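# Drop the banded ring onto the lone peg

## Task

Lower the banded ring, with its green face on top, fully onto the single peg standing by itself on the wooden board. Finish with the hands off the ring, and the board flat with half or more of its area resting on the cloth.

## Robot and tools

Robot: two arms facing a table. left_arm carries a left hand and sits on the +y side; right_arm carries a right hand on the -y side. Scene frame: origin at table-top height midway between the nominal bases, +x out over the table, +z up. Calibrated bases: left_arm at (+0.022, +0.340, 0) m, quat_wxyz (+1.000, 0, 0, +0.031); right_arm at (+0.005, -0.242, 0) m, quat_wxyz (+1.000, 0, 0, -0.026). A camera stand is fixed behind the arms. Loose objects may occasionally get nudged by an outside push.

execute_actions(actions, cameras). actions is a list of actions run in sequence. One action is a table of at most 15 rows, each row lasting one control step of 1/30 s; if fewer rows are given, the final row repeats until 15 steps have passed. Every row holds 48 numbers in [-1, 1], both arms always included: left dx, dy, dz, rx, ry, rz; left hand's 16 hinge numbers; left current_limit; left speed; then the same 24 for the right arm. cameras is a list of names (cam_high, cam_left_wrist, cam_right_wrist, or ["all"]); [] gives none; omitted or null gives all only when actions is empty. Images also come back for an empty actions list, which is the way to just look. An unknown camera name voids the call.

Arm numbers are offsets, not poses. dx, dy, dz, rx, ry, rz are measured from that arm's Hand target as it stood when the action began, along that target's own axes. Each row of an action counts from that same starting target, so rows do not add up inside an action; but the next action starts from the new target, so sending an offset again moves further. Scale: 1.0 equals 0.6 m for dx/dy/dz and 180 degrees for the rotation; rx, ry, rz form a single rotation vector. All zeros re-requests the current target.

Hand axes (right hand; the left is its mirror, with +x toward the thumb): +z runs along straight fingers toward the tips, +x across the palm away from the thumb, +y out of the palm face (palm surface at y = -0.062 m). Straight fingertips end about 0.139 m beyond the knuckles at z = -0.017 m. A rigid mast near the wrist on the palm side (x +0.05 to +0.10, z -0.16 to -0.11, y up to +0.06 m; x sign flips on the left hand) can collide with things.

Hand numbers, in this order only: index_abd, index_mcp, index_pip, index_dip, middle_abd, middle_mcp, middle_pip, middle_dip, ring_abd, ring_mcp, ring_pip, ring_dip, thumb_cmc, thumb_axl, thumb_mcp, thumb_ipl. Each is an absolute goal angle scaled linearly between two stops, degrees at +1 / -1 and the straight value: _abd (-60, +60; +0.00), toward -1 away from the thumb; _mcp (-18, +128; +0.75), _pip (-29, +108; +0.58), _dip (-21, +117; +0.70), toward -1 curling toward the palm; thumb_cmc (-20, +120; +0.71), toward -1 bringing the thumb in front of the palm; thumb_axl (-27, +140; +0.68) twists the thumb about its own line; thumb_mcp (-69, +109; +0.23) and thumb_ipl (-77, +108; +0.17) bend it. A zero is a real goal, not 'no change': to keep a hand as is, send back its hand_goal, hand_current_limit and hand_speed. current_limit maps -1..+1 to 0..550 mA (floor 11 mA); well below 0 fingers may not lift. speed sets hinge rate to (speed + 1) / 2 of 8.5 rad/s. Start values: current_limit +0.4, speed -0.6; last written values persist. A finger squeezes only while its goal lies past the object's surface; gear friction can keep some grip after loosening.

Motion behaviour: each step the commanded orientation is limited to 40 degrees from the measured one, and the arm favours position if both cannot be met. Hands often stop short of the target and sag lower under load; sending zeros asks again, and a remaining gap can be sent as an extra offset. Aim a bit high when holding something. To stop pressing on a surface, set the target back beyond the hand point. Near the first joint's axis, small hand moves can swing the whole arm.

Results: end_effector_position (metres) and end_effector_quat_wxyz per arm, in that arm's base frame, may be a few cm off. Hand target is the last commanded (clipped) pose, from which offsets count. Joint velocities may read "within noise" or be omitted. Per motor: hand_goal, hand_measured, hand_current_ma (positive pushes toward -1), hand_state (moving, goal, blocked, overload). Step readings list positions at some steps. Joint torques include gravity and offsets; numbers 3 and 4 wrap at ±28 N m. Joint ranges (rad): waist -2.880 to 2.880, shoulder 0.000 to 3.142, elbow 0.000 to 3.019, wrist pitch -1.693 to 1.571, wrist yaw -1.571 to 1.571, wrist roll -2.094 to 2.094.

zoom_image(camera, region): closer look at the newest image of cam_high, cam_left_wrist or cam_right_wrist; region [x0, y0, x1, y1] in pixels from the top-left, at most 504 by 504. Images are 896x504. cam_high is fixed in the scene frame (near x 0.96, y -0.21, z 1.01, looking down); wrist cameras follow their hands and are given in their arm's base frame; images may lag during motion.

finished_scene(scene): ends the scene for good; scene is 1 or omitted. The goal must hold with the hands away.

Avoid: dropping the ring or releasing it while moving, anything falling or being left off the table, slamming or shoving hard into the table, peg or board, and any contact or squeeze between the two arms (can fail outright). A finger motor at 495 mA or more for 5 s shuts down for 10 s; a motor reading overload from the start stays dead. Long loaded holds, outstretched arms or pushing at unreachable targets heat motors: MOTOR HOT appears at 85 °C, and at 100 °C the arm drops (OVER-TEMPERATURE FAULT) for 30 to 60 s or more. While an arm is stopped, hand commands are discarded.

Each tool is called after "Call:" by a JSON object that holds its "fn" and its "kwargs".

## Session

Call:
{"fn": "execute_actions", "kwargs": {"actions": []}}

Scene clock: 0.00 s.
left_arm: end_effector_position=(+0.5749, -0.0863, +0.3065) hand_goal=(+0.000, +0.754, +0.576, +0.696, +0.000, +0.754, +0.576, +0.696, +0.000, +0.754, +0.576, +0.696, +0.714, +0.678, +0.226, +0.168) hand_measured=(+0.000, +0.754, +0.576, +0.696, +0.000, +0.754, +0.576, +0.696, +0.000, +0.754, +0.576, +0.696, +0.714, +0.678, +0.226, +0.168) hand_current_ma=(+0, +0, +0, +0, +0, +0, +0, +0, +0, +0, +0, +0, +0, +0, +0, +0) hand_state=(goal, goal, goal, goal, goal, goal, goal, goal, goal, goal, goal, goal, goal, goal, goal, goal) hand_current_limit=0.40 hand_speed=-0.60 end_effector_quat_wxyz=(+0.187, +0.943, +0.028, +0.274) | right_arm: end_effector_position=(+0.5361, -0.2884, +0.2837) hand_goal=(+0.000, +0.754, +0.576, +0.696, +0.000, +0.754, +0.576, +0.696, +0.000, +0.754, +0.576, +0.696, +0.714, +0.678, +0.226, +0.168) hand_measured=(+0.000, +0.754, +0.576, +0.696, +0.000, +0.754, +0.576, +0.696, +0.000, +0.754, +0.576, +0.696, +0.714, +0.678, +0.226, +0.168) hand_current_ma=(+0, +0, +0, +0, +0, +0, +0, +0, +0, +0, +0, +0, +0, +0, +0, +0) hand_state=(goal, goal, goal, goal, goal, goal, goal, goal, goal, goal, goal, goal, goal, goal, goal, goal) hand_current_limit=0.40 hand_speed=-0.60 end_effector_quat_wxyz=(+0.730, +0.646, +0.191, +0.114)
Joint positions: left_arm=[0.102 1.475 1.338 -0.875 0.399 1.498] | right_arm=[-0.275 1.849 0.923 1.066 0.848 -0.238]
Joint velocities: within noise
Joint torques (N m): no reading
Heat: left arm: hottest elbow 40 °C; right arm: hottest waist 43 °C.
Hand target: left_arm +0.5806, -0.0856, +0.3124; +0.186, +0.941, +0.026, +0.280 | right_arm +0.5384, -0.2890, +0.2935; +0.735, +0.642, +0.182, +0.122

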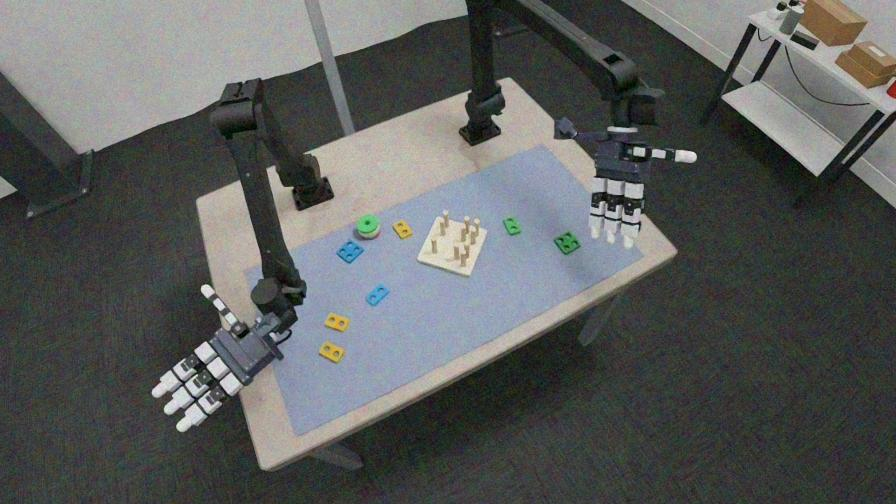

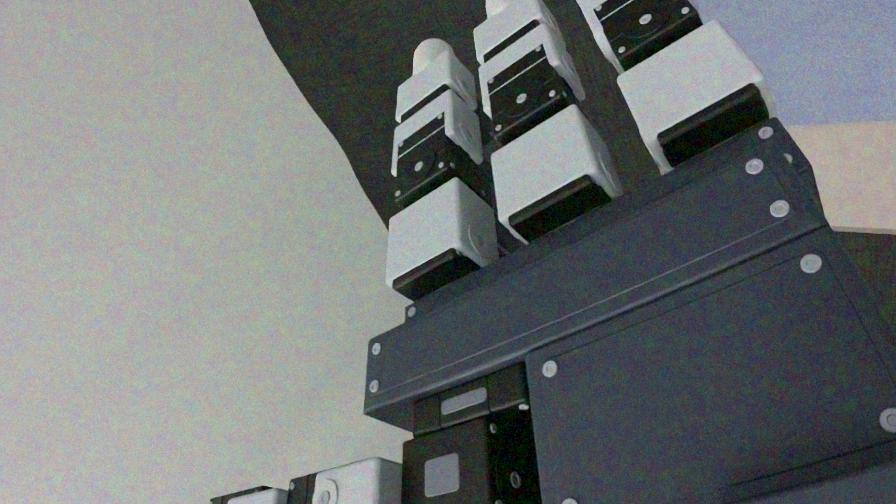

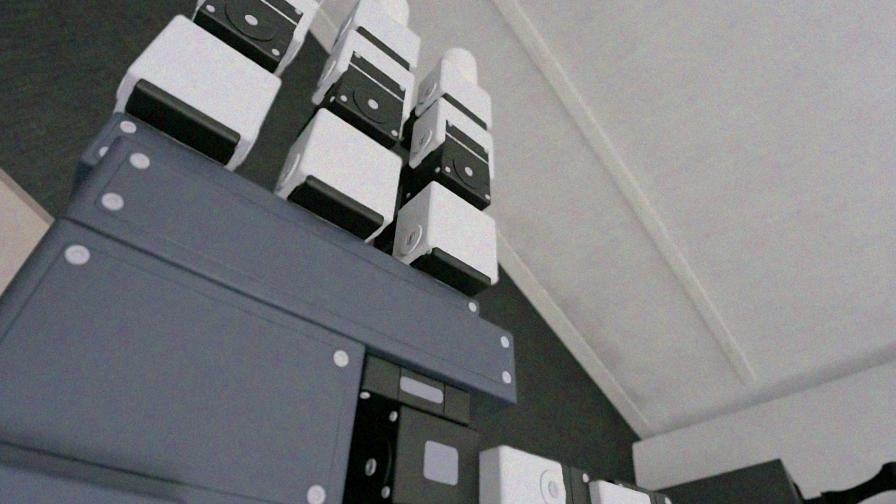

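Call:
{"fn": "zoom_image", "kwargs": {"camera": "cam_high", "region": [320, 180, 540, 310]}}

Call:
{"fn": "zoom_image", "kwargs": {"camera": "cam_high", "region": [410, 205, 495, 280]}}

Call:
{"fn": "zoom_image", "kwargs": {"camera": "cam_high", "region": [335, 195, 420, 270]}}

Scaled by 2.291 from the camera's 896x504 image, which has a finer 1280x720 frame.

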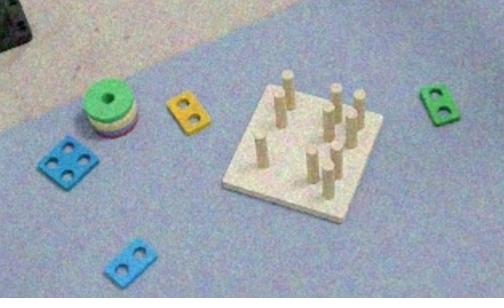

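Scaled by 5.929 from the camera's 896x504 image, which has a finer 1280x720 frame.

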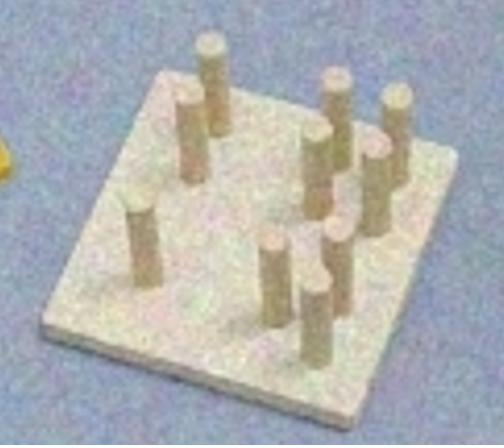

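Scaled by 5.929 from the camera's 896x504 image, which has a finer 1280x720 frame.

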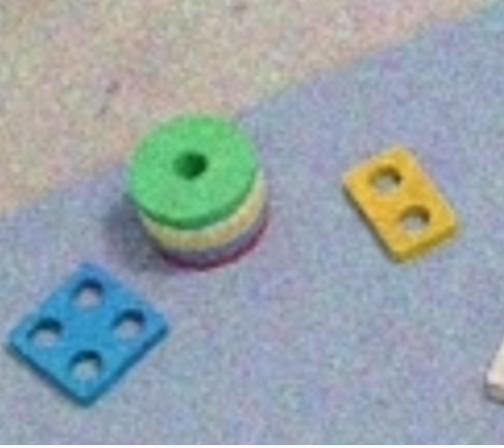

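Call:
{"fn": "zoom_image", "kwargs": {"camera": "cam_high", "region": [352, 208, 384, 244]}}

Call:
{"fn": "zoom_image", "kwargs": {"camera": "cam_high", "region": [416, 226, 452, 262]}}

Scaled by 14.000 from the camera's 896x504 image, which has a finer 1280x720 frame.

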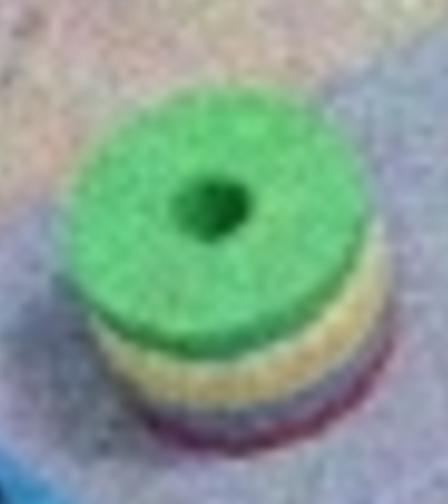

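Scaled by 14.000 from the camera's 896x504 image, which has a finer 1280x720 frame.

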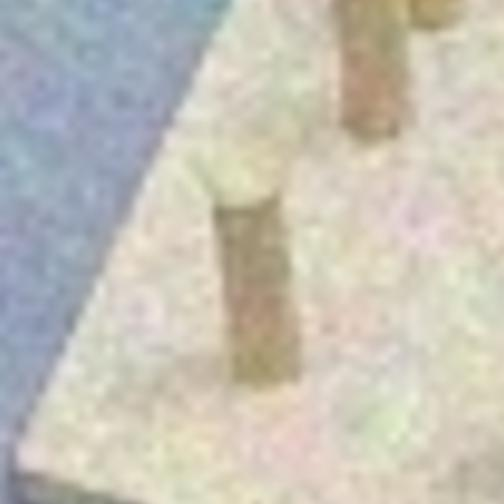

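Call:
{"fn": "execute_actions", "kwargs": {"actions": [[[-0.0907,0.1488,0.0362,0.0499,0.0073,0.0820, 0.283,0.644,-0.504,0.58,-0.283,0.644,-0.504,0.58,-0.35,0.98,0.98,0.98,-0.671,0.677,-0.034,0.06,0.4,-0.6, 0,0,0,0,0,0, 0,0.754,0.576,0.696,0,0.754,0.576,0.696,0,0.754,0.576,0.696,0.714,0.678,0.226,0.168,0.4,-0.6]],[[-0.0745,0.157,-0.005,0.0499,0.0073,0.0820, 0.283,0.644,-0.504,0.58,-0.283,0.644,-0.504,0.58,-0.35,0.98,0.98,0.98,-0.671,0.677,-0.034,0.06,0.4,-0.6, 0,0,0,0,0,0, 0,0.754,0.576,0.696,0,0.754,0.576,0.696,0,0.754,0.576,0.696,0.714,0.678,0.226,0.168,0.4,-0.6]],[[-0.0568,0.1527,-0.0478,0.0499,0.0073,0.0820, 0.283,0.644,-0.504,0.58,-0.283,0.644,-0.504,0.58,-0.35,0.98,0.98,0.98,-0.671,0.677,-0.034,0.06,0.4,-0.6, 0,0,0,0,0,0, 0,0.754,0.576,0.696,0,0.754,0.576,0.696,0,0.754,0.576,0.696,0.714,0.678,0.226,0.168,0.4,-0.6]]], "cameras": ["all"]}}

Scene clock: 362.40 s.
left_arm: end_effector_position=(+0.4138, -0.3457, +0.2696) hand_goal=(+0.284, +0.644, -0.504, +0.580, -0.282, +0.644, -0.504, +0.580, -0.350, +0.980, +0.980, +0.980, -0.670, +0.678, -0.034, +0.060) hand_measured=(+0.278, +0.642, -0.500, +0.582, -0.280, +0.642, -0.498, +0.582, -0.348, +0.974, +0.976, +0.976, -0.672, +0.678, -0.036, +0.060) hand_current_ma=(-3, -1, +1, +1, +0, -1, +3, +1, +0, -3, -2, -1, -1, +0, -1, +0) hand_state=(goal, goal, goal, goal, goal, goal, goal, goal, goal, goal, goal, goal, goal, goal, goal, goal) hand_current_limit=0.40 hand_speed=-0.60 end_effector_quat_wxyz=(-0.150, +0.886, -0.263, +0.350) | right_arm: end_effector_position=(+0.5361, -0.2884, +0.2837) hand_goal=(+0.000, +0.754, +0.576, +0.696, +0.000, +0.754, +0.576, +0.696, +0.000, +0.754, +0.576, +0.696, +0.714, +0.678, +0.226, +0.168) hand_measured=(+0.000, +0.760, +0.576, +0.696, +0.000, +0.762, +0.576, +0.696, +0.000, +0.762, +0.576, +0.696, +0.720, +0.678, +0.226, +0.168) hand_current_ma=(+0, +35, +4, +0, +0, +39, +4, +0, +0, +36, +4, +0, +28, -4, -1, -2) hand_state=(goal, goal, goal, goal, goal, goal, goal, goal, goal, goal, goal, goal, goal, goal, goal, goal) hand_current_limit=0.40 hand_speed=-0.60 end_effector_quat_wxyz=(+0.730, +0.646, +0.191, +0.114)
Joint positions: left_arm=[-0.731 1.321 1.233 -0.9 -0.557 1.588] | right_arm=[-0.275 1.849 0.923 1.066 0.848 -0.238]
Joint torques (N m): left_arm=[0.44 -8.94 11.36 0.99 -0.61 -0.15] | right_arm=[-0.91 -15.79 7.27 2.91 -0.17 -0.04]
Heat: left arm: hottest elbow 55 °C; right arm: hottest waist 41 °C.
Hand target: left_arm +0.4186, -0.3458, +0.2698; -0.152, +0.889, -0.258, +0.346 | right_arm +0.5384, -0.2890, +0.2935; +0.735, +0.642, +0.182, +0.122
Off the commanded pose: left_arm 0.005 m, 1 deg | right_arm 0.010 m, 2 deg.
Step readings (end_effector_position of left_arm | right_arm):
0: (+0.5749, -0.0863, +0.3065) | (+0.5361, -0.2884, +0.2837)
1: (+0.5752, -0.0856, +0.3057) | (+0.5361, -0.2884, +0.2837)
2: (+0.5766, -0.0844, +0.3015) | (+0.5361, -0.2884, +0.2837)
4: (+0.5759, -0.0895, +0.2924) | (+0.5361, -0.2884, +0.2837)
8: (+0.5525, -0.1462, +0.2914) | (+0.5361, -0.2884, +0.2837)
15: (+0.5361, -0.1897, +0.3031) | (+0.5361, -0.2884, +0.2837)
16: (+0.5374, -0.1874, +0.3019) | (+0.5361, -0.2884, +0.2837)
17: (+0.5390, -0.1844, +0.2972) | (+0.5361, -0.2884, +0.2837)
19: (+0.5367, -0.1850, +0.2874) | (+0.5361, -0.2884, +0.2837)
23: (+0.5047, -0.2365, +0.2803) | (+0.5361, -0.2884, +0.2837)
30: (+0.4830, -0.2759, +0.2835) | (+0.5361, -0.2884, +0.2837)
31: (+0.4840, -0.2744, +0.2831) | (+0.5361, -0.2884, +0.2837)
32: (+0.4866, -0.2703, +0.2813) | (+0.5361, -0.2884, +0.2837)
34: (+0.4849, -0.2707, +0.2783) | (+0.5361, -0.2884, +0.2837)
38: (+0.4454, -0.3193, +0.2760) | (+0.5361, -0.2884, +0.2837)
45: (+0.4140, -0.3483, +0.2709) | (+0.5361, -0.2884, +0.2837)
camera_calibration:
cam_left_wrist: T_world_to_cam=[[-0.269758, 0.956238, -0.113312, 0.436678], [-0.102379, 0.0885255, 0.990799, -0.248658], [0.95747, 0.278877, 0.0740183, -0.198955], [0, 0, 0, 1]] pos_world=[0.282834, -0.340072, 0.310577]

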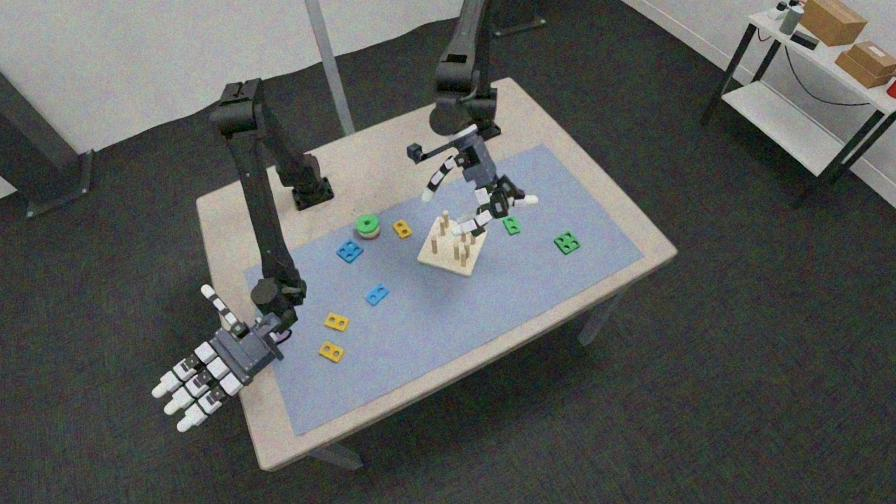

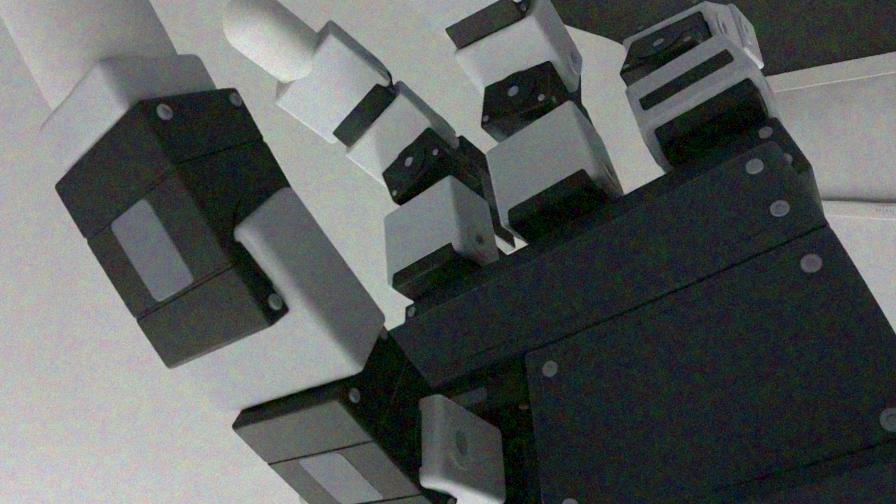

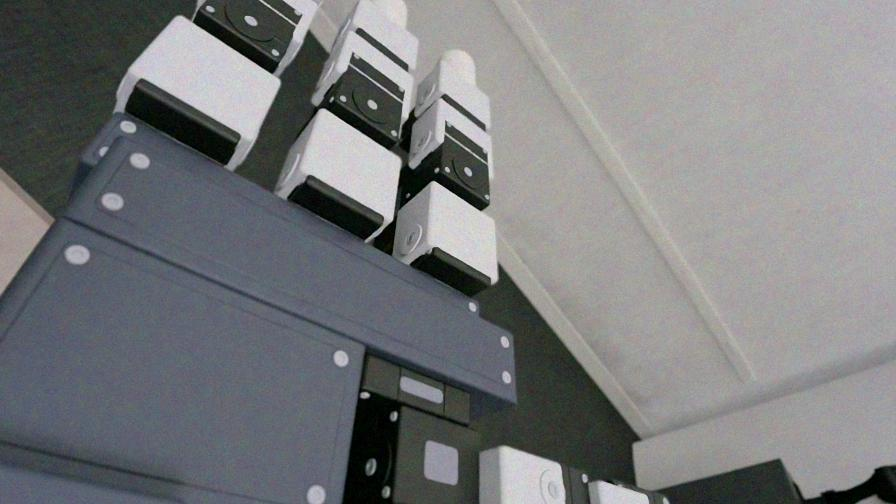

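Call:
{"fn": "execute_actions", "kwargs": {"actions": [[[-0.0412,0.1377,-0.0823,0.0499,0.0073,0.0820, 0.283,0.644,-0.504,0.58,-0.283,0.644,-0.504,0.58,-0.35,0.98,0.98,0.98,-0.671,0.677,-0.034,0.06,0.4,-0.6, 0,0,0,0,0,0, 0,0.754,0.576,0.696,0,0.754,0.576,0.696,0,0.754,0.576,0.696,0.714,0.678,0.226,0.168,0.4,-0.6]],[[-0.0303,0.1163,-0.1072,0.0499,0.0073,0.0820, 0.283,0.644,-0.504,0.58,-0.283,0.644,-0.504,0.58,-0.35,0.98,0.98,0.98,-0.671,0.677,-0.034,0.06,0.4,-0.6, 0,0,0,0,0,0, 0,0.754,0.576,0.696,0,0.754,0.576,0.696,0,0.754,0.576,0.696,0.714,0.678,0.226,0.168,0.4,-0.6]],[[-0.0307,0.0992,-0.1182,0.0499,0.0073,0.0820, 0.283,0.644,-0.504,0.58,-0.283,0.644,-0.504,0.58,-0.35,0.98,0.98,0.98,-0.671,0.677,-0.034,0.06,0.4,-0.6, 0,0,0,0,0,0, 0,0.754,0.576,0.696,0,0.754,0.576,0.696,0,0.754,0.576,0.696,0.714,0.678,0.226,0.168,0.4,-0.6]]], "cameras": ["all"]}}

Scene clock: 370.30 s.
left_arm: end_effector_position=(+0.1704, -0.4517, +0.2171) hand_goal=(+0.284, +0.644, -0.504, +0.580, -0.282, +0.644, -0.504, +0.580, -0.350, +0.980, +0.980, +0.980, -0.670, +0.678, -0.034, +0.060) hand_measured=(+0.280, +0.638, -0.502, +0.582, -0.280, +0.638, -0.502, +0.582, -0.348, +0.968, +0.976, +0.976, -0.672, +0.678, -0.034, +0.060) hand_current_ma=(-1, -4, +1, +1, +0, -4, +1, +1, +0, -8, -2, -1, +0, +0, +0, +0) hand_state=(goal, goal, goal, goal, goal, goal, goal, goal, goal, goal, goal, goal, goal, goal, goal, goal) hand_current_limit=0.40 hand_speed=-0.60 end_effector_quat_wxyz=(-0.432, +0.642, -0.525, +0.355) | right_arm: end_effector_position=(+0.5361, -0.2884, +0.2837) hand_goal=(+0.000, +0.754, +0.576, +0.696, +0.000, +0.754, +0.576, +0.696, +0.000, +0.754, +0.576, +0.696, +0.714, +0.678, +0.226, +0.168) hand_measured=(+0.000, +0.760, +0.576, +0.696, +0.000, +0.762, +0.576, +0.696, +0.000, +0.762, +0.576, +0.696, +0.720, +0.678, +0.226, +0.168) hand_current_ma=(+0, +35, +4, +0, +0, +39, +4, +0, +0, +36, +4, +0, +28, -4, -1, -2) hand_state=(goal, goal, goal, goal, goal, goal, goal, goal, goal, goal, goal, goal, goal, goal, goal, goal) hand_current_limit=0.40 hand_speed=-0.60 end_effector_quat_wxyz=(+0.730, +0.646, +0.191, +0.114)
Joint positions: left_arm=[-1.484 1.601 1.403 -1.639 -1.173 1.281] | right_arm=[-0.275 1.849 0.923 1.066 0.848 -0.238]
Joint torques (N m): left_arm=[1.03 -12.28 8.02 0.31 -1.28 0.24] | right_arm=[-0.85 -15.79 7.25 2.92 -0.17 -0.04]
Heat: left arm: hottest elbow 54 °C; right arm: hottest waist 41 °C.
Hand target: left_arm +0.1747, -0.4494, +0.2176; -0.432, +0.643, -0.524, +0.354 (last step not sent: back at the drive's target) | right_arm +0.5384, -0.2890, +0.2935; +0.735, +0.642, +0.182, +0.122
Off the commanded pose: left_arm 0.020 m, 6 deg | right_arm 0.010 m, 2 deg.
Step readings (end_effector_position of left_arm | right_arm):
0: (+0.4138, -0.3457, +0.2695) | (+0.5361, -0.2884, +0.2837)
1: (+0.4144, -0.3446, +0.2696) | (+0.5361, -0.2884, +0.2837)
2: (+0.4143, -0.3423, +0.2695) | (+0.5361, -0.2884, +0.2837)
4: (+0.4077, -0.3406, +0.2690) | (+0.5361, -0.2884, +0.2837)
8: (+0.3586, -0.3766, +0.2633) | (+0.5361, -0.2884, +0.2837)
15: (+0.3270, -0.3948, +0.2384) | (+0.5361, -0.2884, +0.2837)
16: (+0.3282, -0.3935, +0.2365) | (+0.5361, -0.2884, +0.2837)
17: (+0.3293, -0.3900, +0.2359) | (+0.5361, -0.2884, +0.2837)
19: (+0.3216, -0.3880, +0.2367) | (+0.5361, -0.2884, +0.2837)
23: (+0.2713, -0.4166, +0.2345) | (+0.5361, -0.2884, +0.2837)
30: (+0.2432, -0.4356, +0.2276) | (+0.5361, -0.2884, +0.2837)
31: (+0.2441, -0.4346, +0.2272) | (+0.5361, -0.2884, +0.2837)
32: (+0.2448, -0.4321, +0.2279) | (+0.5361, -0.2884, +0.2837)
34: (+0.2368, -0.4300, +0.2298) | (+0.5361, -0.2884, +0.2837)
38: (+0.1881, -0.4449, +0.2214) | (+0.5361, -0.2884, +0.2837)
40: (+0.1668, -0.4528, +0.2148) | (+0.5361, -0.2884, +0.2837) HELD (not all sent) left_arm
45: (+0.1617, -0.4553, +0.2110) | (+0.5361, -0.2884, +0.2837) HELD (not all sent) left_arm
HELD (not all sent) left_arm: steps 40 to 45.
pose unreachable (left arm): on one or more control steps of this call, first in action 2 (counted from 0), this arm could not follow its commanded pose, so it was not sent that pose on those steps. It may still have moved: this result reports where it is.
cause: moving toward the commanded pose would bring a part of the arm too close to another arm (a part of this arm just beyond joint 4 (wrist pitch) and a part of the right arm just beyond its joint 2 (shoulder), at the place that arm is still heading or pushing toward).
camera_calibration:
cam_left_wrist: T_world_to_cam=[[0.0519171, 0.801492, 0.595748, 0.187678], [-0.437996, -0.51784, 0.734848, -0.373275], [0.897477, -0.299086, 0.324165, -0.237529], [0, 0, 0, 1]] pos_world=[0.0399401, -0.414761, 0.23949]

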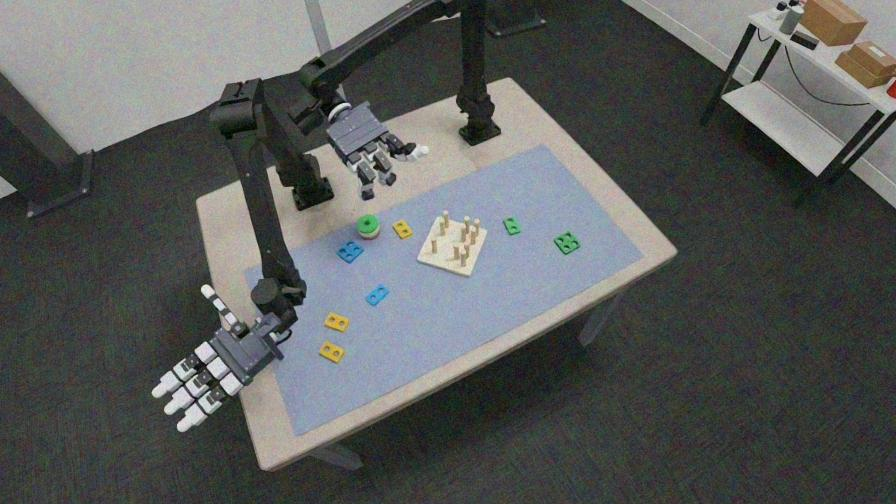

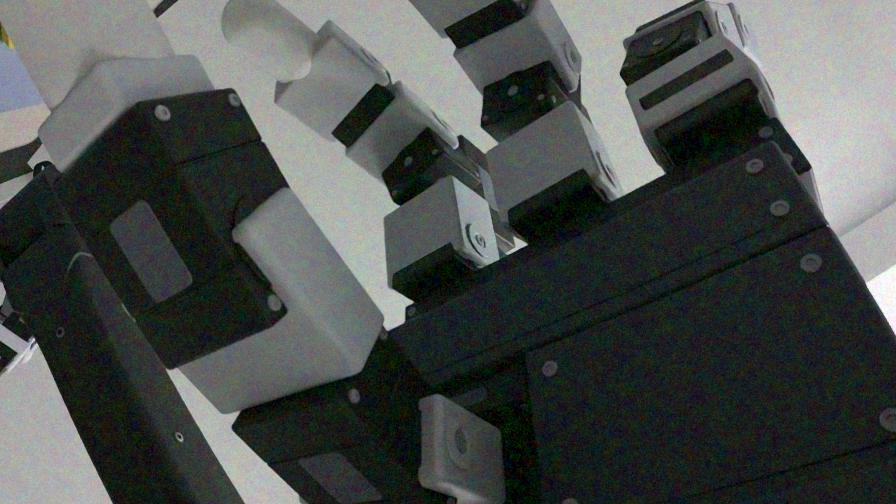

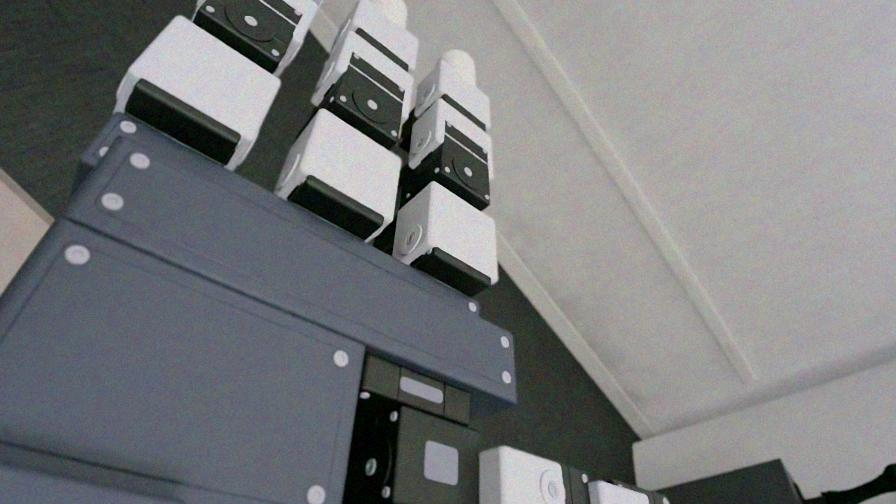

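Call:
{"fn": "execute_actions", "kwargs": {"actions": [[[0.0353,0.0362,-0.011,0.0115,0.0699,0.0278, 0.283,0.644,-0.504,0.58,-0.283,0.644,-0.504,0.58,-0.35,0.98,0.98,0.98,-0.671,0.677,-0.034,0.06,0.4,-0.6, 0,0,0,0,0,0, 0,0.754,0.576,0.696,0,0.754,0.576,0.696,0,0.754,0.576,0.696,0.714,0.678,0.226,0.168,0.4,-0.6]]], "cameras": ["all"]}}

Scene clock: 400.73 s.
left_arm: end_effector_position=(+0.1687, -0.4736, +0.2036) hand_goal=(+0.284, +0.644, -0.504, +0.580, -0.282, +0.644, -0.504, +0.580, -0.350, +0.980, +0.980, +0.980, -0.670, +0.678, -0.034, +0.060) hand_measured=(+0.280, +0.638, -0.502, +0.582, -0.280, +0.638, -0.502, +0.582, -0.348, +0.968, +0.976, +0.976, -0.672, +0.678, -0.034, +0.060) hand_current_ma=(-1, -4, +1, +1, +0, -4, +1, +1, +0, -8, -2, -1, +0, +0, +0, +0) hand_state=(goal, goal, goal, goal, goal, goal, goal, goal, goal, goal, goal, goal, goal, goal, goal, goal) hand_current_limit=0.40 hand_speed=-0.60 end_effector_quat_wxyz=(-0.413, +0.580, -0.573, +0.407) | right_arm: end_effector_position=(+0.5361, -0.2884, +0.2837) hand_goal=(+0.000, +0.754, +0.576, +0.696, +0.000, +0.754, +0.576, +0.696, +0.000, +0.754, +0.576, +0.696, +0.714, +0.678, +0.226, +0.168) hand_measured=(+0.000, +0.760, +0.576, +0.696, +0.000, +0.762, +0.576, +0.696, +0.000, +0.762, +0.576, +0.696, +0.720, +0.678, +0.226, +0.168) hand_current_ma=(+0, +35, +4, +0, +0, +39, +4, +0, +0, +36, +4, +0, +28, -4, -1, -2) hand_state=(goal, goal, goal, goal, goal, goal, goal, goal, goal, goal, goal, goal, goal, goal, goal, goal) hand_current_limit=0.40 hand_speed=-0.60 end_effector_quat_wxyz=(+0.730, +0.646, +0.191, +0.114)
Joint positions: left_arm=[-1.499 1.525 1.265 -1.142 -1.232 1.75] | right_arm=[-0.275 1.849 0.923 1.066 0.848 -0.238]
Joint torques (N m): left_arm=[-0.5 -11.58 8.18 1.01 -1.18 0.25] | right_arm=[-0.85 -15.79 7.25 2.92 -0.17 -0.04]
Heat: left arm: hottest elbow 50 °C; right arm: hottest shoulder 42 °C.
Hand target: left_arm +0.1650, -0.4731, +0.2002; -0.399, +0.569, -0.589, +0.412 | right_arm +0.5384, -0.2890, +0.2935; +0.735, +0.642, +0.182, +0.122
Off the commanded pose: left_arm 0.005 m, 3 deg | right_arm 0.010 m, 2 deg.
Step readings (end_effector_position of left_arm | right_arm):
0: (+0.1704, -0.4517, +0.2171) | (+0.5361, -0.2884, +0.2837)
1: (+0.1708, -0.4522, +0.2172) | (+0.5361, -0.2884, +0.2837)
2: (+0.1731, -0.4546, +0.2176) | (+0.5361, -0.2884, +0.2837)
4: (+0.1774, -0.4618, +0.2166) | (+0.5361, -0.2884, +0.2837)
8: (+0.1766, -0.4716, +0.2047) | (+0.5361, -0.2884, +0.2837)
15: (+0.1709, -0.4765, +0.1958) | (+0.5361, -0.2884, +0.2837)
camera_calibration:
cam_left_wrist: T_world_to_cam=[[0.168757, 0.775966, 0.607781, 0.17922], [-0.561417, -0.431151, 0.706343, -0.307816], [0.810143, -0.460419, 0.362881, -0.307757], [0, 0, 0, 1]] pos_world=[0.046269, -0.413481, 0.220176]

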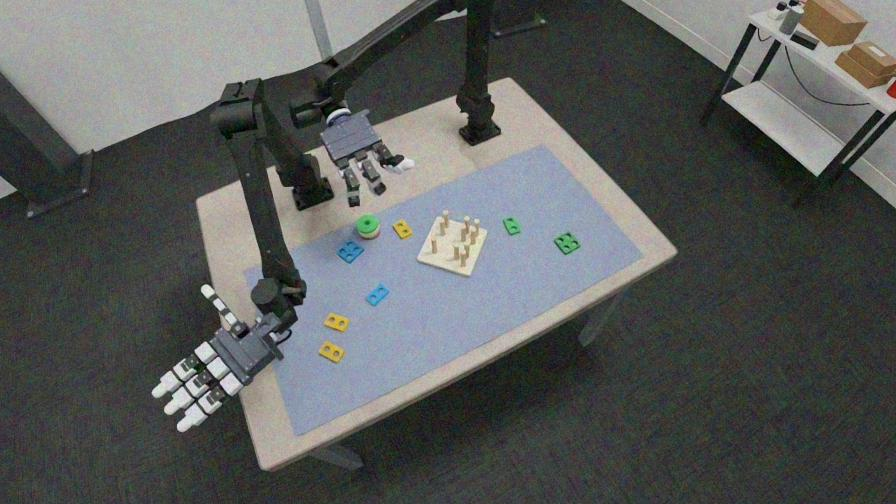

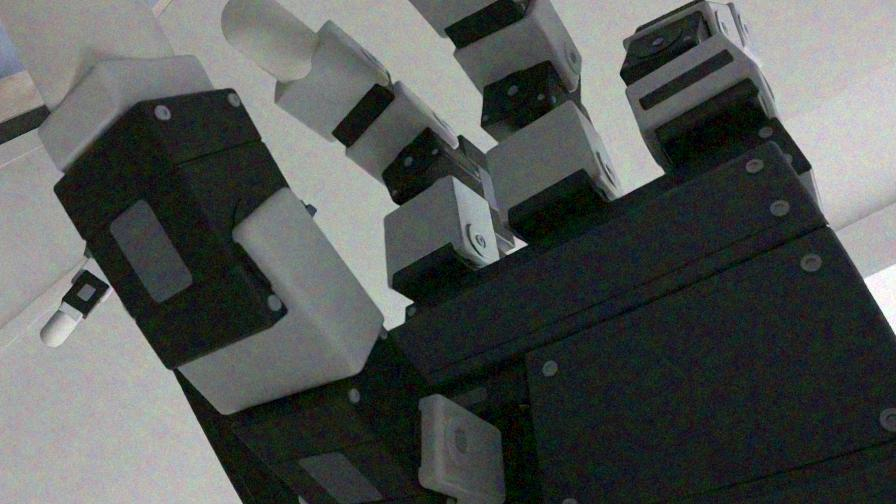

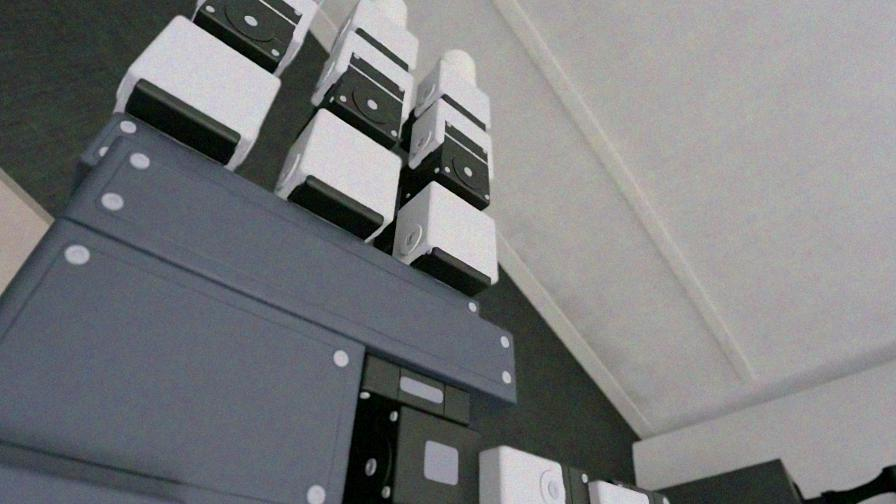

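Call:
{"fn": "zoom_image", "kwargs": {"camera": "cam_high", "region": [290, 90, 430, 250]}}

Scaled by 3.150 from the camera's 896x504 image, which has a finer 1280x720 frame.

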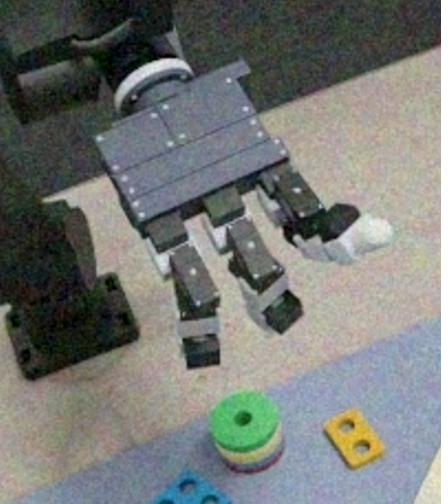

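Call:
{"fn": "execute_actions", "kwargs": {"actions": [[[0,0.1253,0.0456,0,0,0, 0.283,0.644,-0.504,0.58,-0.283,0.644,-0.504,0.58,-0.35,0.98,0.98,0.98,-0.671,0.677,-0.034,0.06,0.4,-0.6, 0,0,0,0,0,0, 0,0.754,0.576,0.696,0,0.754,0.576,0.696,0,0.754,0.576,0.696,0.714,0.678,0.226,0.168,0.4,-0.6]]], "cameras": ["cam_high", "cam_left_wrist"]}}

Call:
{"fn": "zoom_image", "kwargs": {"camera": "cam_high", "region": [310, 150, 420, 260]}}

Scene clock: 418.73 s.
left_arm: end_effector_position=(+0.1658, -0.4749, +0.1268) hand_goal=(+0.284, +0.644, -0.504, +0.580, -0.282, +0.644, -0.504, +0.580, -0.350, +0.980, +0.980, +0.980, -0.670, +0.678, -0.034, +0.060) hand_measured=(+0.280, +0.638, -0.502, +0.582, -0.280, +0.638, -0.502, +0.582, -0.348, +0.968, +0.976, +0.976, -0.672, +0.678, -0.034, +0.060) hand_current_ma=(-1, -4, +1, +1, +0, -4, +1, +1, +0, -8, -2, -1, +0, +0, +0, +0) hand_state=(goal, goal, goal, goal, goal, goal, goal, goal, goal, goal, goal, goal, goal, goal, goal, goal) hand_current_limit=0.40 hand_speed=-0.60 end_effector_quat_wxyz=(-0.398, +0.574, -0.582, +0.416) | right_arm: end_effector_position=(+0.5361, -0.2884, +0.2837) hand_goal=(+0.000, +0.754, +0.576, +0.696, +0.000, +0.754, +0.576, +0.696, +0.000, +0.754, +0.576, +0.696, +0.714, +0.678, +0.226, +0.168) hand_measured=(+0.000, +0.760, +0.576, +0.696, +0.000, +0.762, +0.576, +0.696, +0.000, +0.762, +0.576, +0.696, +0.720, +0.678, +0.226, +0.168) hand_current_ma=(+0, +35, +4, +0, +0, +39, +4, +0, +0, +36, +4, +0, +28, -4, -1, -2) hand_state=(goal, goal, goal, goal, goal, goal, goal, goal, goal, goal, goal, goal, goal, goal, goal, goal) hand_current_limit=0.40 hand_speed=-0.60 end_effector_quat_wxyz=(+0.730, +0.646, +0.191, +0.114)
Joint positions: left_arm=[-1.499 1.566 1.095 -0.827 -1.212 1.846] | right_arm=[-0.275 1.849 0.923 1.066 0.848 -0.238]
Joint torques (N m): left_arm=[-0.21 -11.34 7.58 1.24 -1.14 0.27] | right_arm=[-0.85 -15.85 7.27 2.92 -0.18 -0.04]
Heat: left arm: hottest elbow 50 °C; right arm: hottest shoulder 42 °C.
Hand target: left_arm +0.1651, -0.4731, +0.1202; -0.399, +0.569, -0.589, +0.413 | right_arm +0.5384, -0.2890, +0.2935; +0.735, +0.642, +0.182, +0.122
Off the commanded pose: left_arm 0.007 m, 1 deg | right_arm 0.010 m, 2 deg.
Step readings (end_effector_position of left_arm | right_arm):
0: (+0.1686, -0.4736, +0.2036) | (+0.5361, -0.2884, +0.2837)
1: (+0.1686, -0.4735, +0.2029) | (+0.5361, -0.2884, +0.2837)
2: (+0.1687, -0.4746, +0.1997) | (+0.5361, -0.2884, +0.2837)
4: (+0.1685, -0.4744, +0.1875) | (+0.5361, -0.2884, +0.2837)
8: (+0.1660, -0.4656, +0.1468) | (+0.5361, -0.2884, +0.2837)
15: (+0.1656, -0.4714, +0.1259) | (+0.5361, -0.2884, +0.2837)
camera_calibration:
cam_left_wrist: T_world_to_cam=[[0.203776, 0.778199, 0.594039, 0.224419], [-0.568668, -0.39983, 0.718855, -0.241202], [0.796926, -0.484296, 0.361062, -0.287164], [0, 0, 0, 1]] pos_world=[0.045954, -0.410155, 0.14376]
Images, in order (width x height): cam_high 896x504, cam_left_wrist 896x504.

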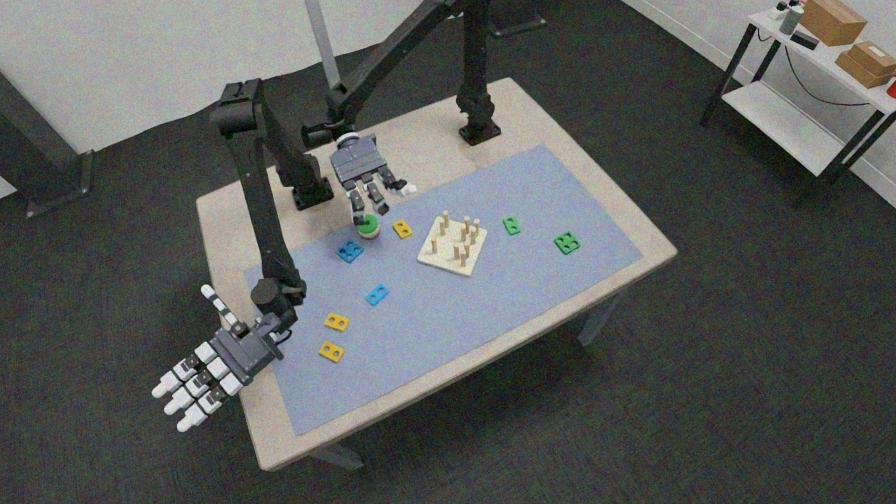

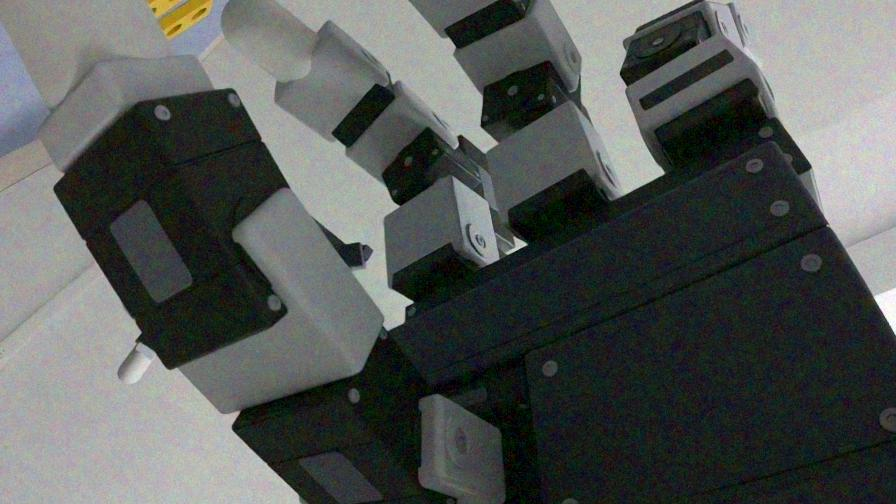

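Scaled by 4.582 from the camera's 896x504 image, which has a finer 1280x720 frame.

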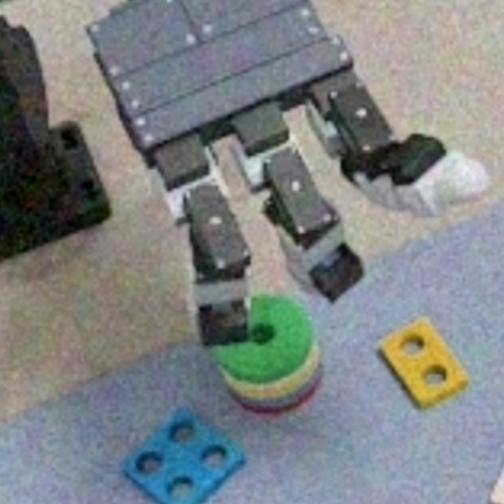

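Call:
{"fn": "execute_actions", "kwargs": {"actions": [[[0.0053,0.0898,0.0262,0,0,0, 0.283,0.644,-0.504,0.58,-0.283,0.644,-0.504,0.58,-0.35,0.98,0.98,0.98,-0.671,0.677,-0.034,0.06,0.4,-0.6, 0,0,0,0,0,0, 0,0.754,0.576,0.696,0,0.754,0.576,0.696,0,0.754,0.576,0.696,0.714,0.678,0.226,0.168,0.4,-0.6]]], "cameras": ["cam_high", "cam_left_wrist"]}}

Call:
{"fn": "zoom_image", "kwargs": {"camera": "cam_high", "region": [320, 170, 410, 260]}}

Scene clock: 454.07 s.
left_arm: end_effector_position=(+0.1657, -0.4731, +0.0711) hand_goal=(+0.284, +0.644, -0.504, +0.580, -0.282, +0.644, -0.504, +0.580, -0.350, +0.980, +0.980, +0.980, -0.670, +0.678, -0.034, +0.060) hand_measured=(+0.280, +0.640, -0.504, +0.580, -0.280, +0.638, -0.502, +0.582, -0.348, +0.968, +0.976, +0.976, -0.672, +0.678, -0.034, +0.060) hand_current_ma=(-1, -2, +0, +0, +0, -4, +1, +1, +0, -8, -2, -1, +0, +0, +0, +0) hand_state=(goal, goal, goal, goal, goal, goal, goal, goal, goal, goal, goal, goal, goal, goal, goal, goal) hand_current_limit=0.40 hand_speed=-0.60 end_effector_quat_wxyz=(-0.400, +0.573, -0.584, +0.412) | right_arm: end_effector_position=(+0.5361, -0.2884, +0.2837) hand_goal=(+0.000, +0.754, +0.576, +0.696, +0.000, +0.754, +0.576, +0.696, +0.000, +0.754, +0.576, +0.696, +0.714, +0.678, +0.226, +0.168) hand_measured=(+0.000, +0.760, +0.576, +0.696, +0.000, +0.762, +0.576, +0.696, +0.000, +0.762, +0.576, +0.696, +0.720, +0.678, +0.226, +0.168) hand_current_ma=(+0, +35, +4, +0, +0, +39, +4, +0, +0, +36, +4, +0, +28, -4, -1, -2) hand_state=(goal, goal, goal, goal, goal, goal, goal, goal, goal, goal, goal, goal, goal, goal, goal, goal) hand_current_limit=0.40 hand_speed=-0.60 end_effector_quat_wxyz=(+0.730, +0.646, +0.191, +0.114)
Joint positions: left_arm=[-1.499 1.645 1.026 -0.689 -1.212 1.846] | right_arm=[-0.275 1.849 0.923 1.066 0.848 -0.238]
Joint torques (N m): left_arm=[-0.79 -10.75 7.69 1.22 -1.17 0.12] | right_arm=[-0.91 -15.79 7.27 2.92 -0.17 -0.04]
Heat: left arm: hottest elbow 48 °C; right arm: hottest shoulder 42 °C.
Hand target: left_arm +0.1613, -0.4761, +0.0642; -0.399, +0.569, -0.589, +0.412 | right_arm +0.5384, -0.2890, +0.2935; +0.735, +0.642, +0.182, +0.122
Off the commanded pose: left_arm 0.009 m, 1 deg | right_arm 0.010 m, 2 deg.
Step readings (end_effector_position of left_arm | right_arm):
0: (+0.1658, -0.4749, +0.1268) | (+0.5361, -0.2884, +0.2837)
1: (+0.1658, -0.4748, +0.1265) | (+0.5361, -0.2884, +0.2837)
2: (+0.1659, -0.4753, +0.1253) | (+0.5361, -0.2884, +0.2837)
4: (+0.1659, -0.4755, +0.1188) | (+0.5361, -0.2884, +0.2837)
8: (+0.1656, -0.4713, +0.0919) | (+0.5361, -0.2884, +0.2837)
15: (+0.1656, -0.4713, +0.0706) | (+0.5361, -0.2884, +0.2837)
camera_calibration:
cam_left_wrist: T_world_to_cam=[[0.204026, 0.772076, 0.601891, 0.252674], [-0.568041, -0.407372, 0.715107, -0.203911], [0.79731, -0.487799, 0.355456, -0.267318], [0, 0, 0, 1]] pos_world=[0.0457536, -0.408548, 0.0887558]
Images, in order (width x height): cam_high 896x504, cam_left_wrist 896x504.

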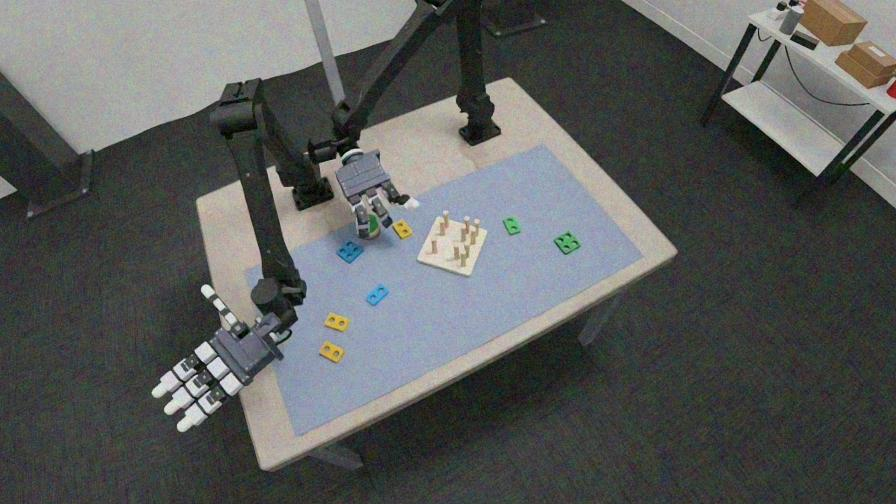

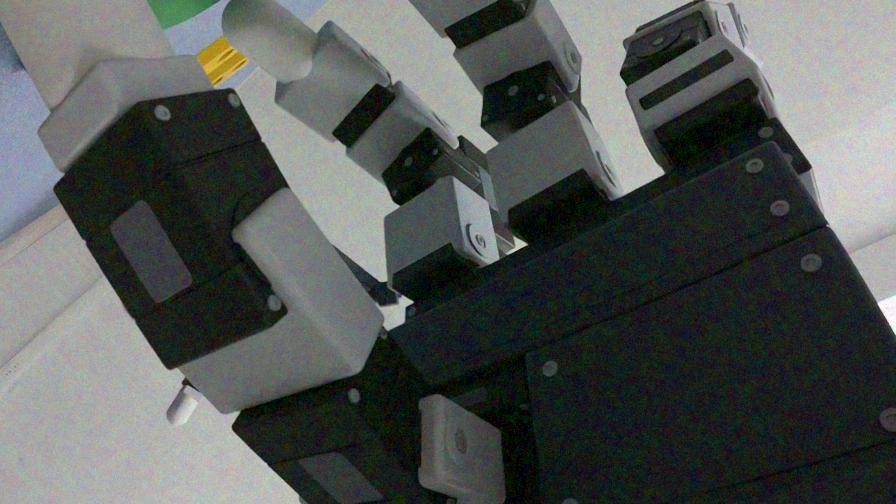

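Scaled by 5.600 from the camera's 896x504 image, which has a finer 1280x720 frame.

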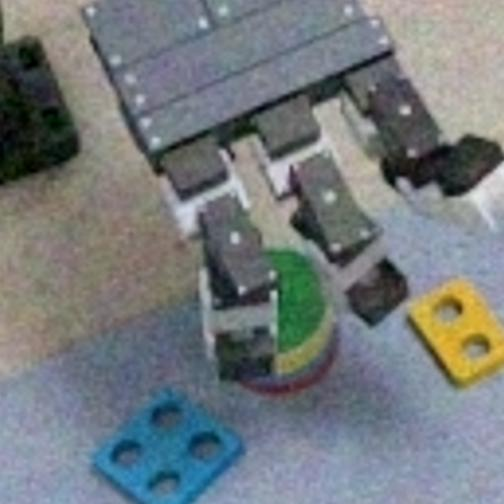

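Call:
{"fn": "execute_actions", "kwargs": {"actions": [[[0.0083,0.0335,0.006,0,0,0, 0.283,0.644,-0.504,0.58,-0.283,0.644,-0.504,0.58,-0.35,0.98,0.98,0.98,-0.671,0.677,-0.034,0.06,0.4,-0.6, 0,0,0,0,0,0, 0,0.754,0.576,0.696,0,0.754,0.576,0.696,0,0.754,0.576,0.696,0.714,0.678,0.226,0.168,0.4,-0.6]]], "cameras": ["cam_high", "cam_left_wrist"]}}

Call:
{"fn": "zoom_image", "kwargs": {"camera": "cam_high", "region": [320, 170, 410, 260]}}

Call:
{"fn": "zoom_image", "kwargs": {"camera": "cam_left_wrist", "region": [0, 0, 400, 225]}}

Scene clock: 461.47 s.
left_arm: end_effector_position=(+0.1650, -0.4770, +0.0543) hand_goal=(+0.284, +0.644, -0.504, +0.580, -0.282, +0.644, -0.504, +0.580, -0.350, +0.980, +0.980, +0.980, -0.670, +0.678, -0.034, +0.060) hand_measured=(+0.280, +0.640, -0.504, +0.580, -0.280, +0.638, -0.502, +0.582, -0.348, +0.968, +0.976, +0.976, -0.672, +0.678, -0.034, +0.060) hand_current_ma=(-1, -2, +0, +0, +0, -4, +1, +1, +0, -8, -2, -1, +0, +0, +0, +0) hand_state=(goal, goal, goal, goal, goal, goal, goal, goal, goal, goal, goal, goal, goal, goal, goal, goal) hand_current_limit=0.40 hand_speed=-0.60 end_effector_quat_wxyz=(-0.402, +0.571, -0.586, +0.410) | right_arm: end_effector_position=(+0.5361, -0.2884, +0.2837) hand_goal=(+0.000, +0.754, +0.576, +0.696, +0.000, +0.754, +0.576, +0.696, +0.000, +0.754, +0.576, +0.696, +0.714, +0.678, +0.226, +0.168) hand_measured=(+0.000, +0.760, +0.576, +0.696, +0.000, +0.762, +0.576, +0.696, +0.000, +0.762, +0.576, +0.696, +0.720, +0.678, +0.226, +0.168) hand_current_ma=(+0, +35, +4, +0, +0, +39, +4, +0, +0, +36, +4, +0, +28, -4, -1, -2) hand_state=(goal, goal, goal, goal, goal, goal, goal, goal, goal, goal, goal, goal, goal, goal, goal, goal) hand_current_limit=0.40 hand_speed=-0.60 end_effector_quat_wxyz=(+0.730, +0.646, +0.191, +0.114)
Joint positions: left_arm=[-1.501 1.685 1.026 -0.661 -1.212 1.841] | right_arm=[-0.275 1.849 0.923 1.066 0.848 -0.238]
Joint torques (N m): left_arm=[-1.32 -10.58 7.39 1.16 -1.28 -0.11] | right_arm=[-0.85 -15.85 7.25 2.92 -0.17 -0.04]
Heat: left arm: hottest elbow 47 °C; right arm: hottest shoulder 42 °C.
Hand target: left_arm +0.1577, -0.4810, +0.0441; -0.399, +0.569, -0.589, +0.413 | right_arm +0.5384, -0.2890, +0.2935; +0.735, +0.642, +0.182, +0.122
Off the commanded pose: left_arm 0.013 m, 1 deg | right_arm 0.010 m, 2 deg.
Step readings (end_effector_position of left_arm | right_arm):
0: (+0.1657, -0.4732, +0.0711) | (+0.5361, -0.2884, +0.2837)
1: (+0.1657, -0.4732, +0.0711) | (+0.5361, -0.2884, +0.2837)
2: (+0.1657, -0.4737, +0.0710) | (+0.5361, -0.2884, +0.2837)
4: (+0.1659, -0.4753, +0.0694) | (+0.5361, -0.2884, +0.2837)
8: (+0.1656, -0.4766, +0.0610) | (+0.5361, -0.2884, +0.2837)
15: (+0.1650, -0.4767, +0.0542) | (+0.5361, -0.2884, +0.2837)
camera_calibration:
cam_left_wrist: T_world_to_cam=[[0.204845, 0.767472, 0.607474, 0.263216], [-0.567484, -0.412553, 0.712574, -0.19623], [0.797496, -0.490699, 0.351019, -0.263862], [0, 0, 0, 1]] pos_world=[0.0451529, -0.412444, 0.0725523]
Images, in order (width x height): cam_high 896x504, cam_left_wrist 896x504.

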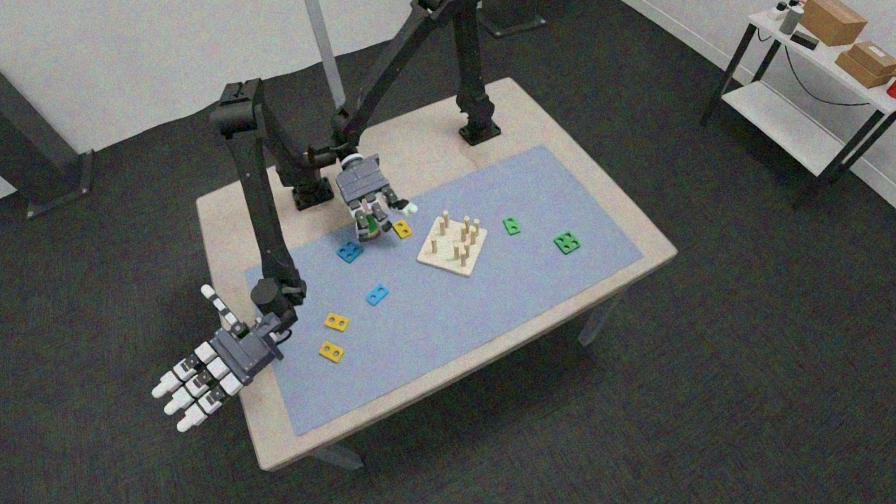

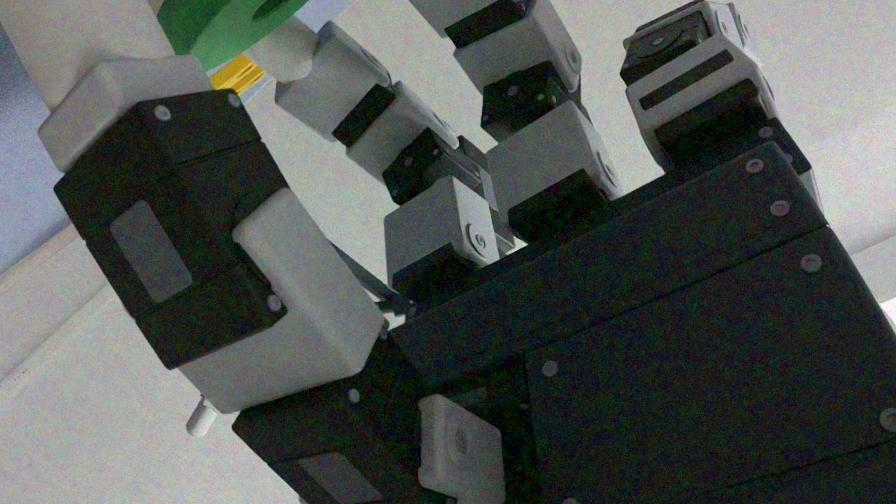

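Scaled by 5.600 from the camera's 896x504 image, which has a finer 1280x720 frame.

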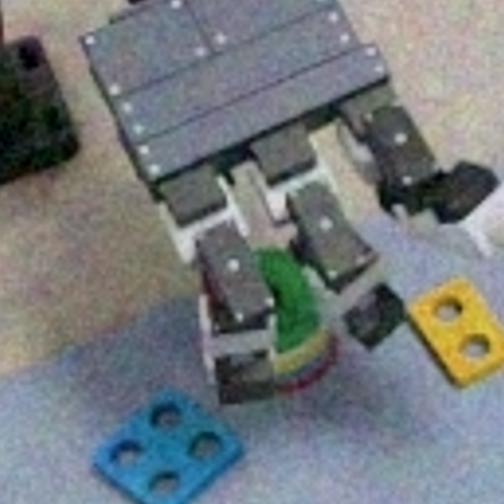

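Scaled by 1.260 from the camera's 896x504 image, which has a finer 1280x720 frame.

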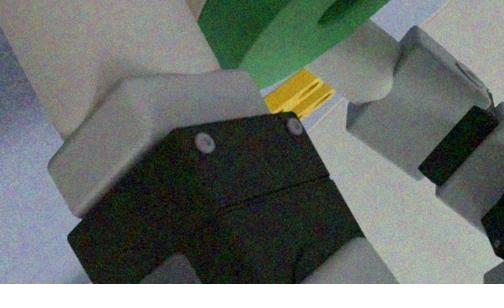

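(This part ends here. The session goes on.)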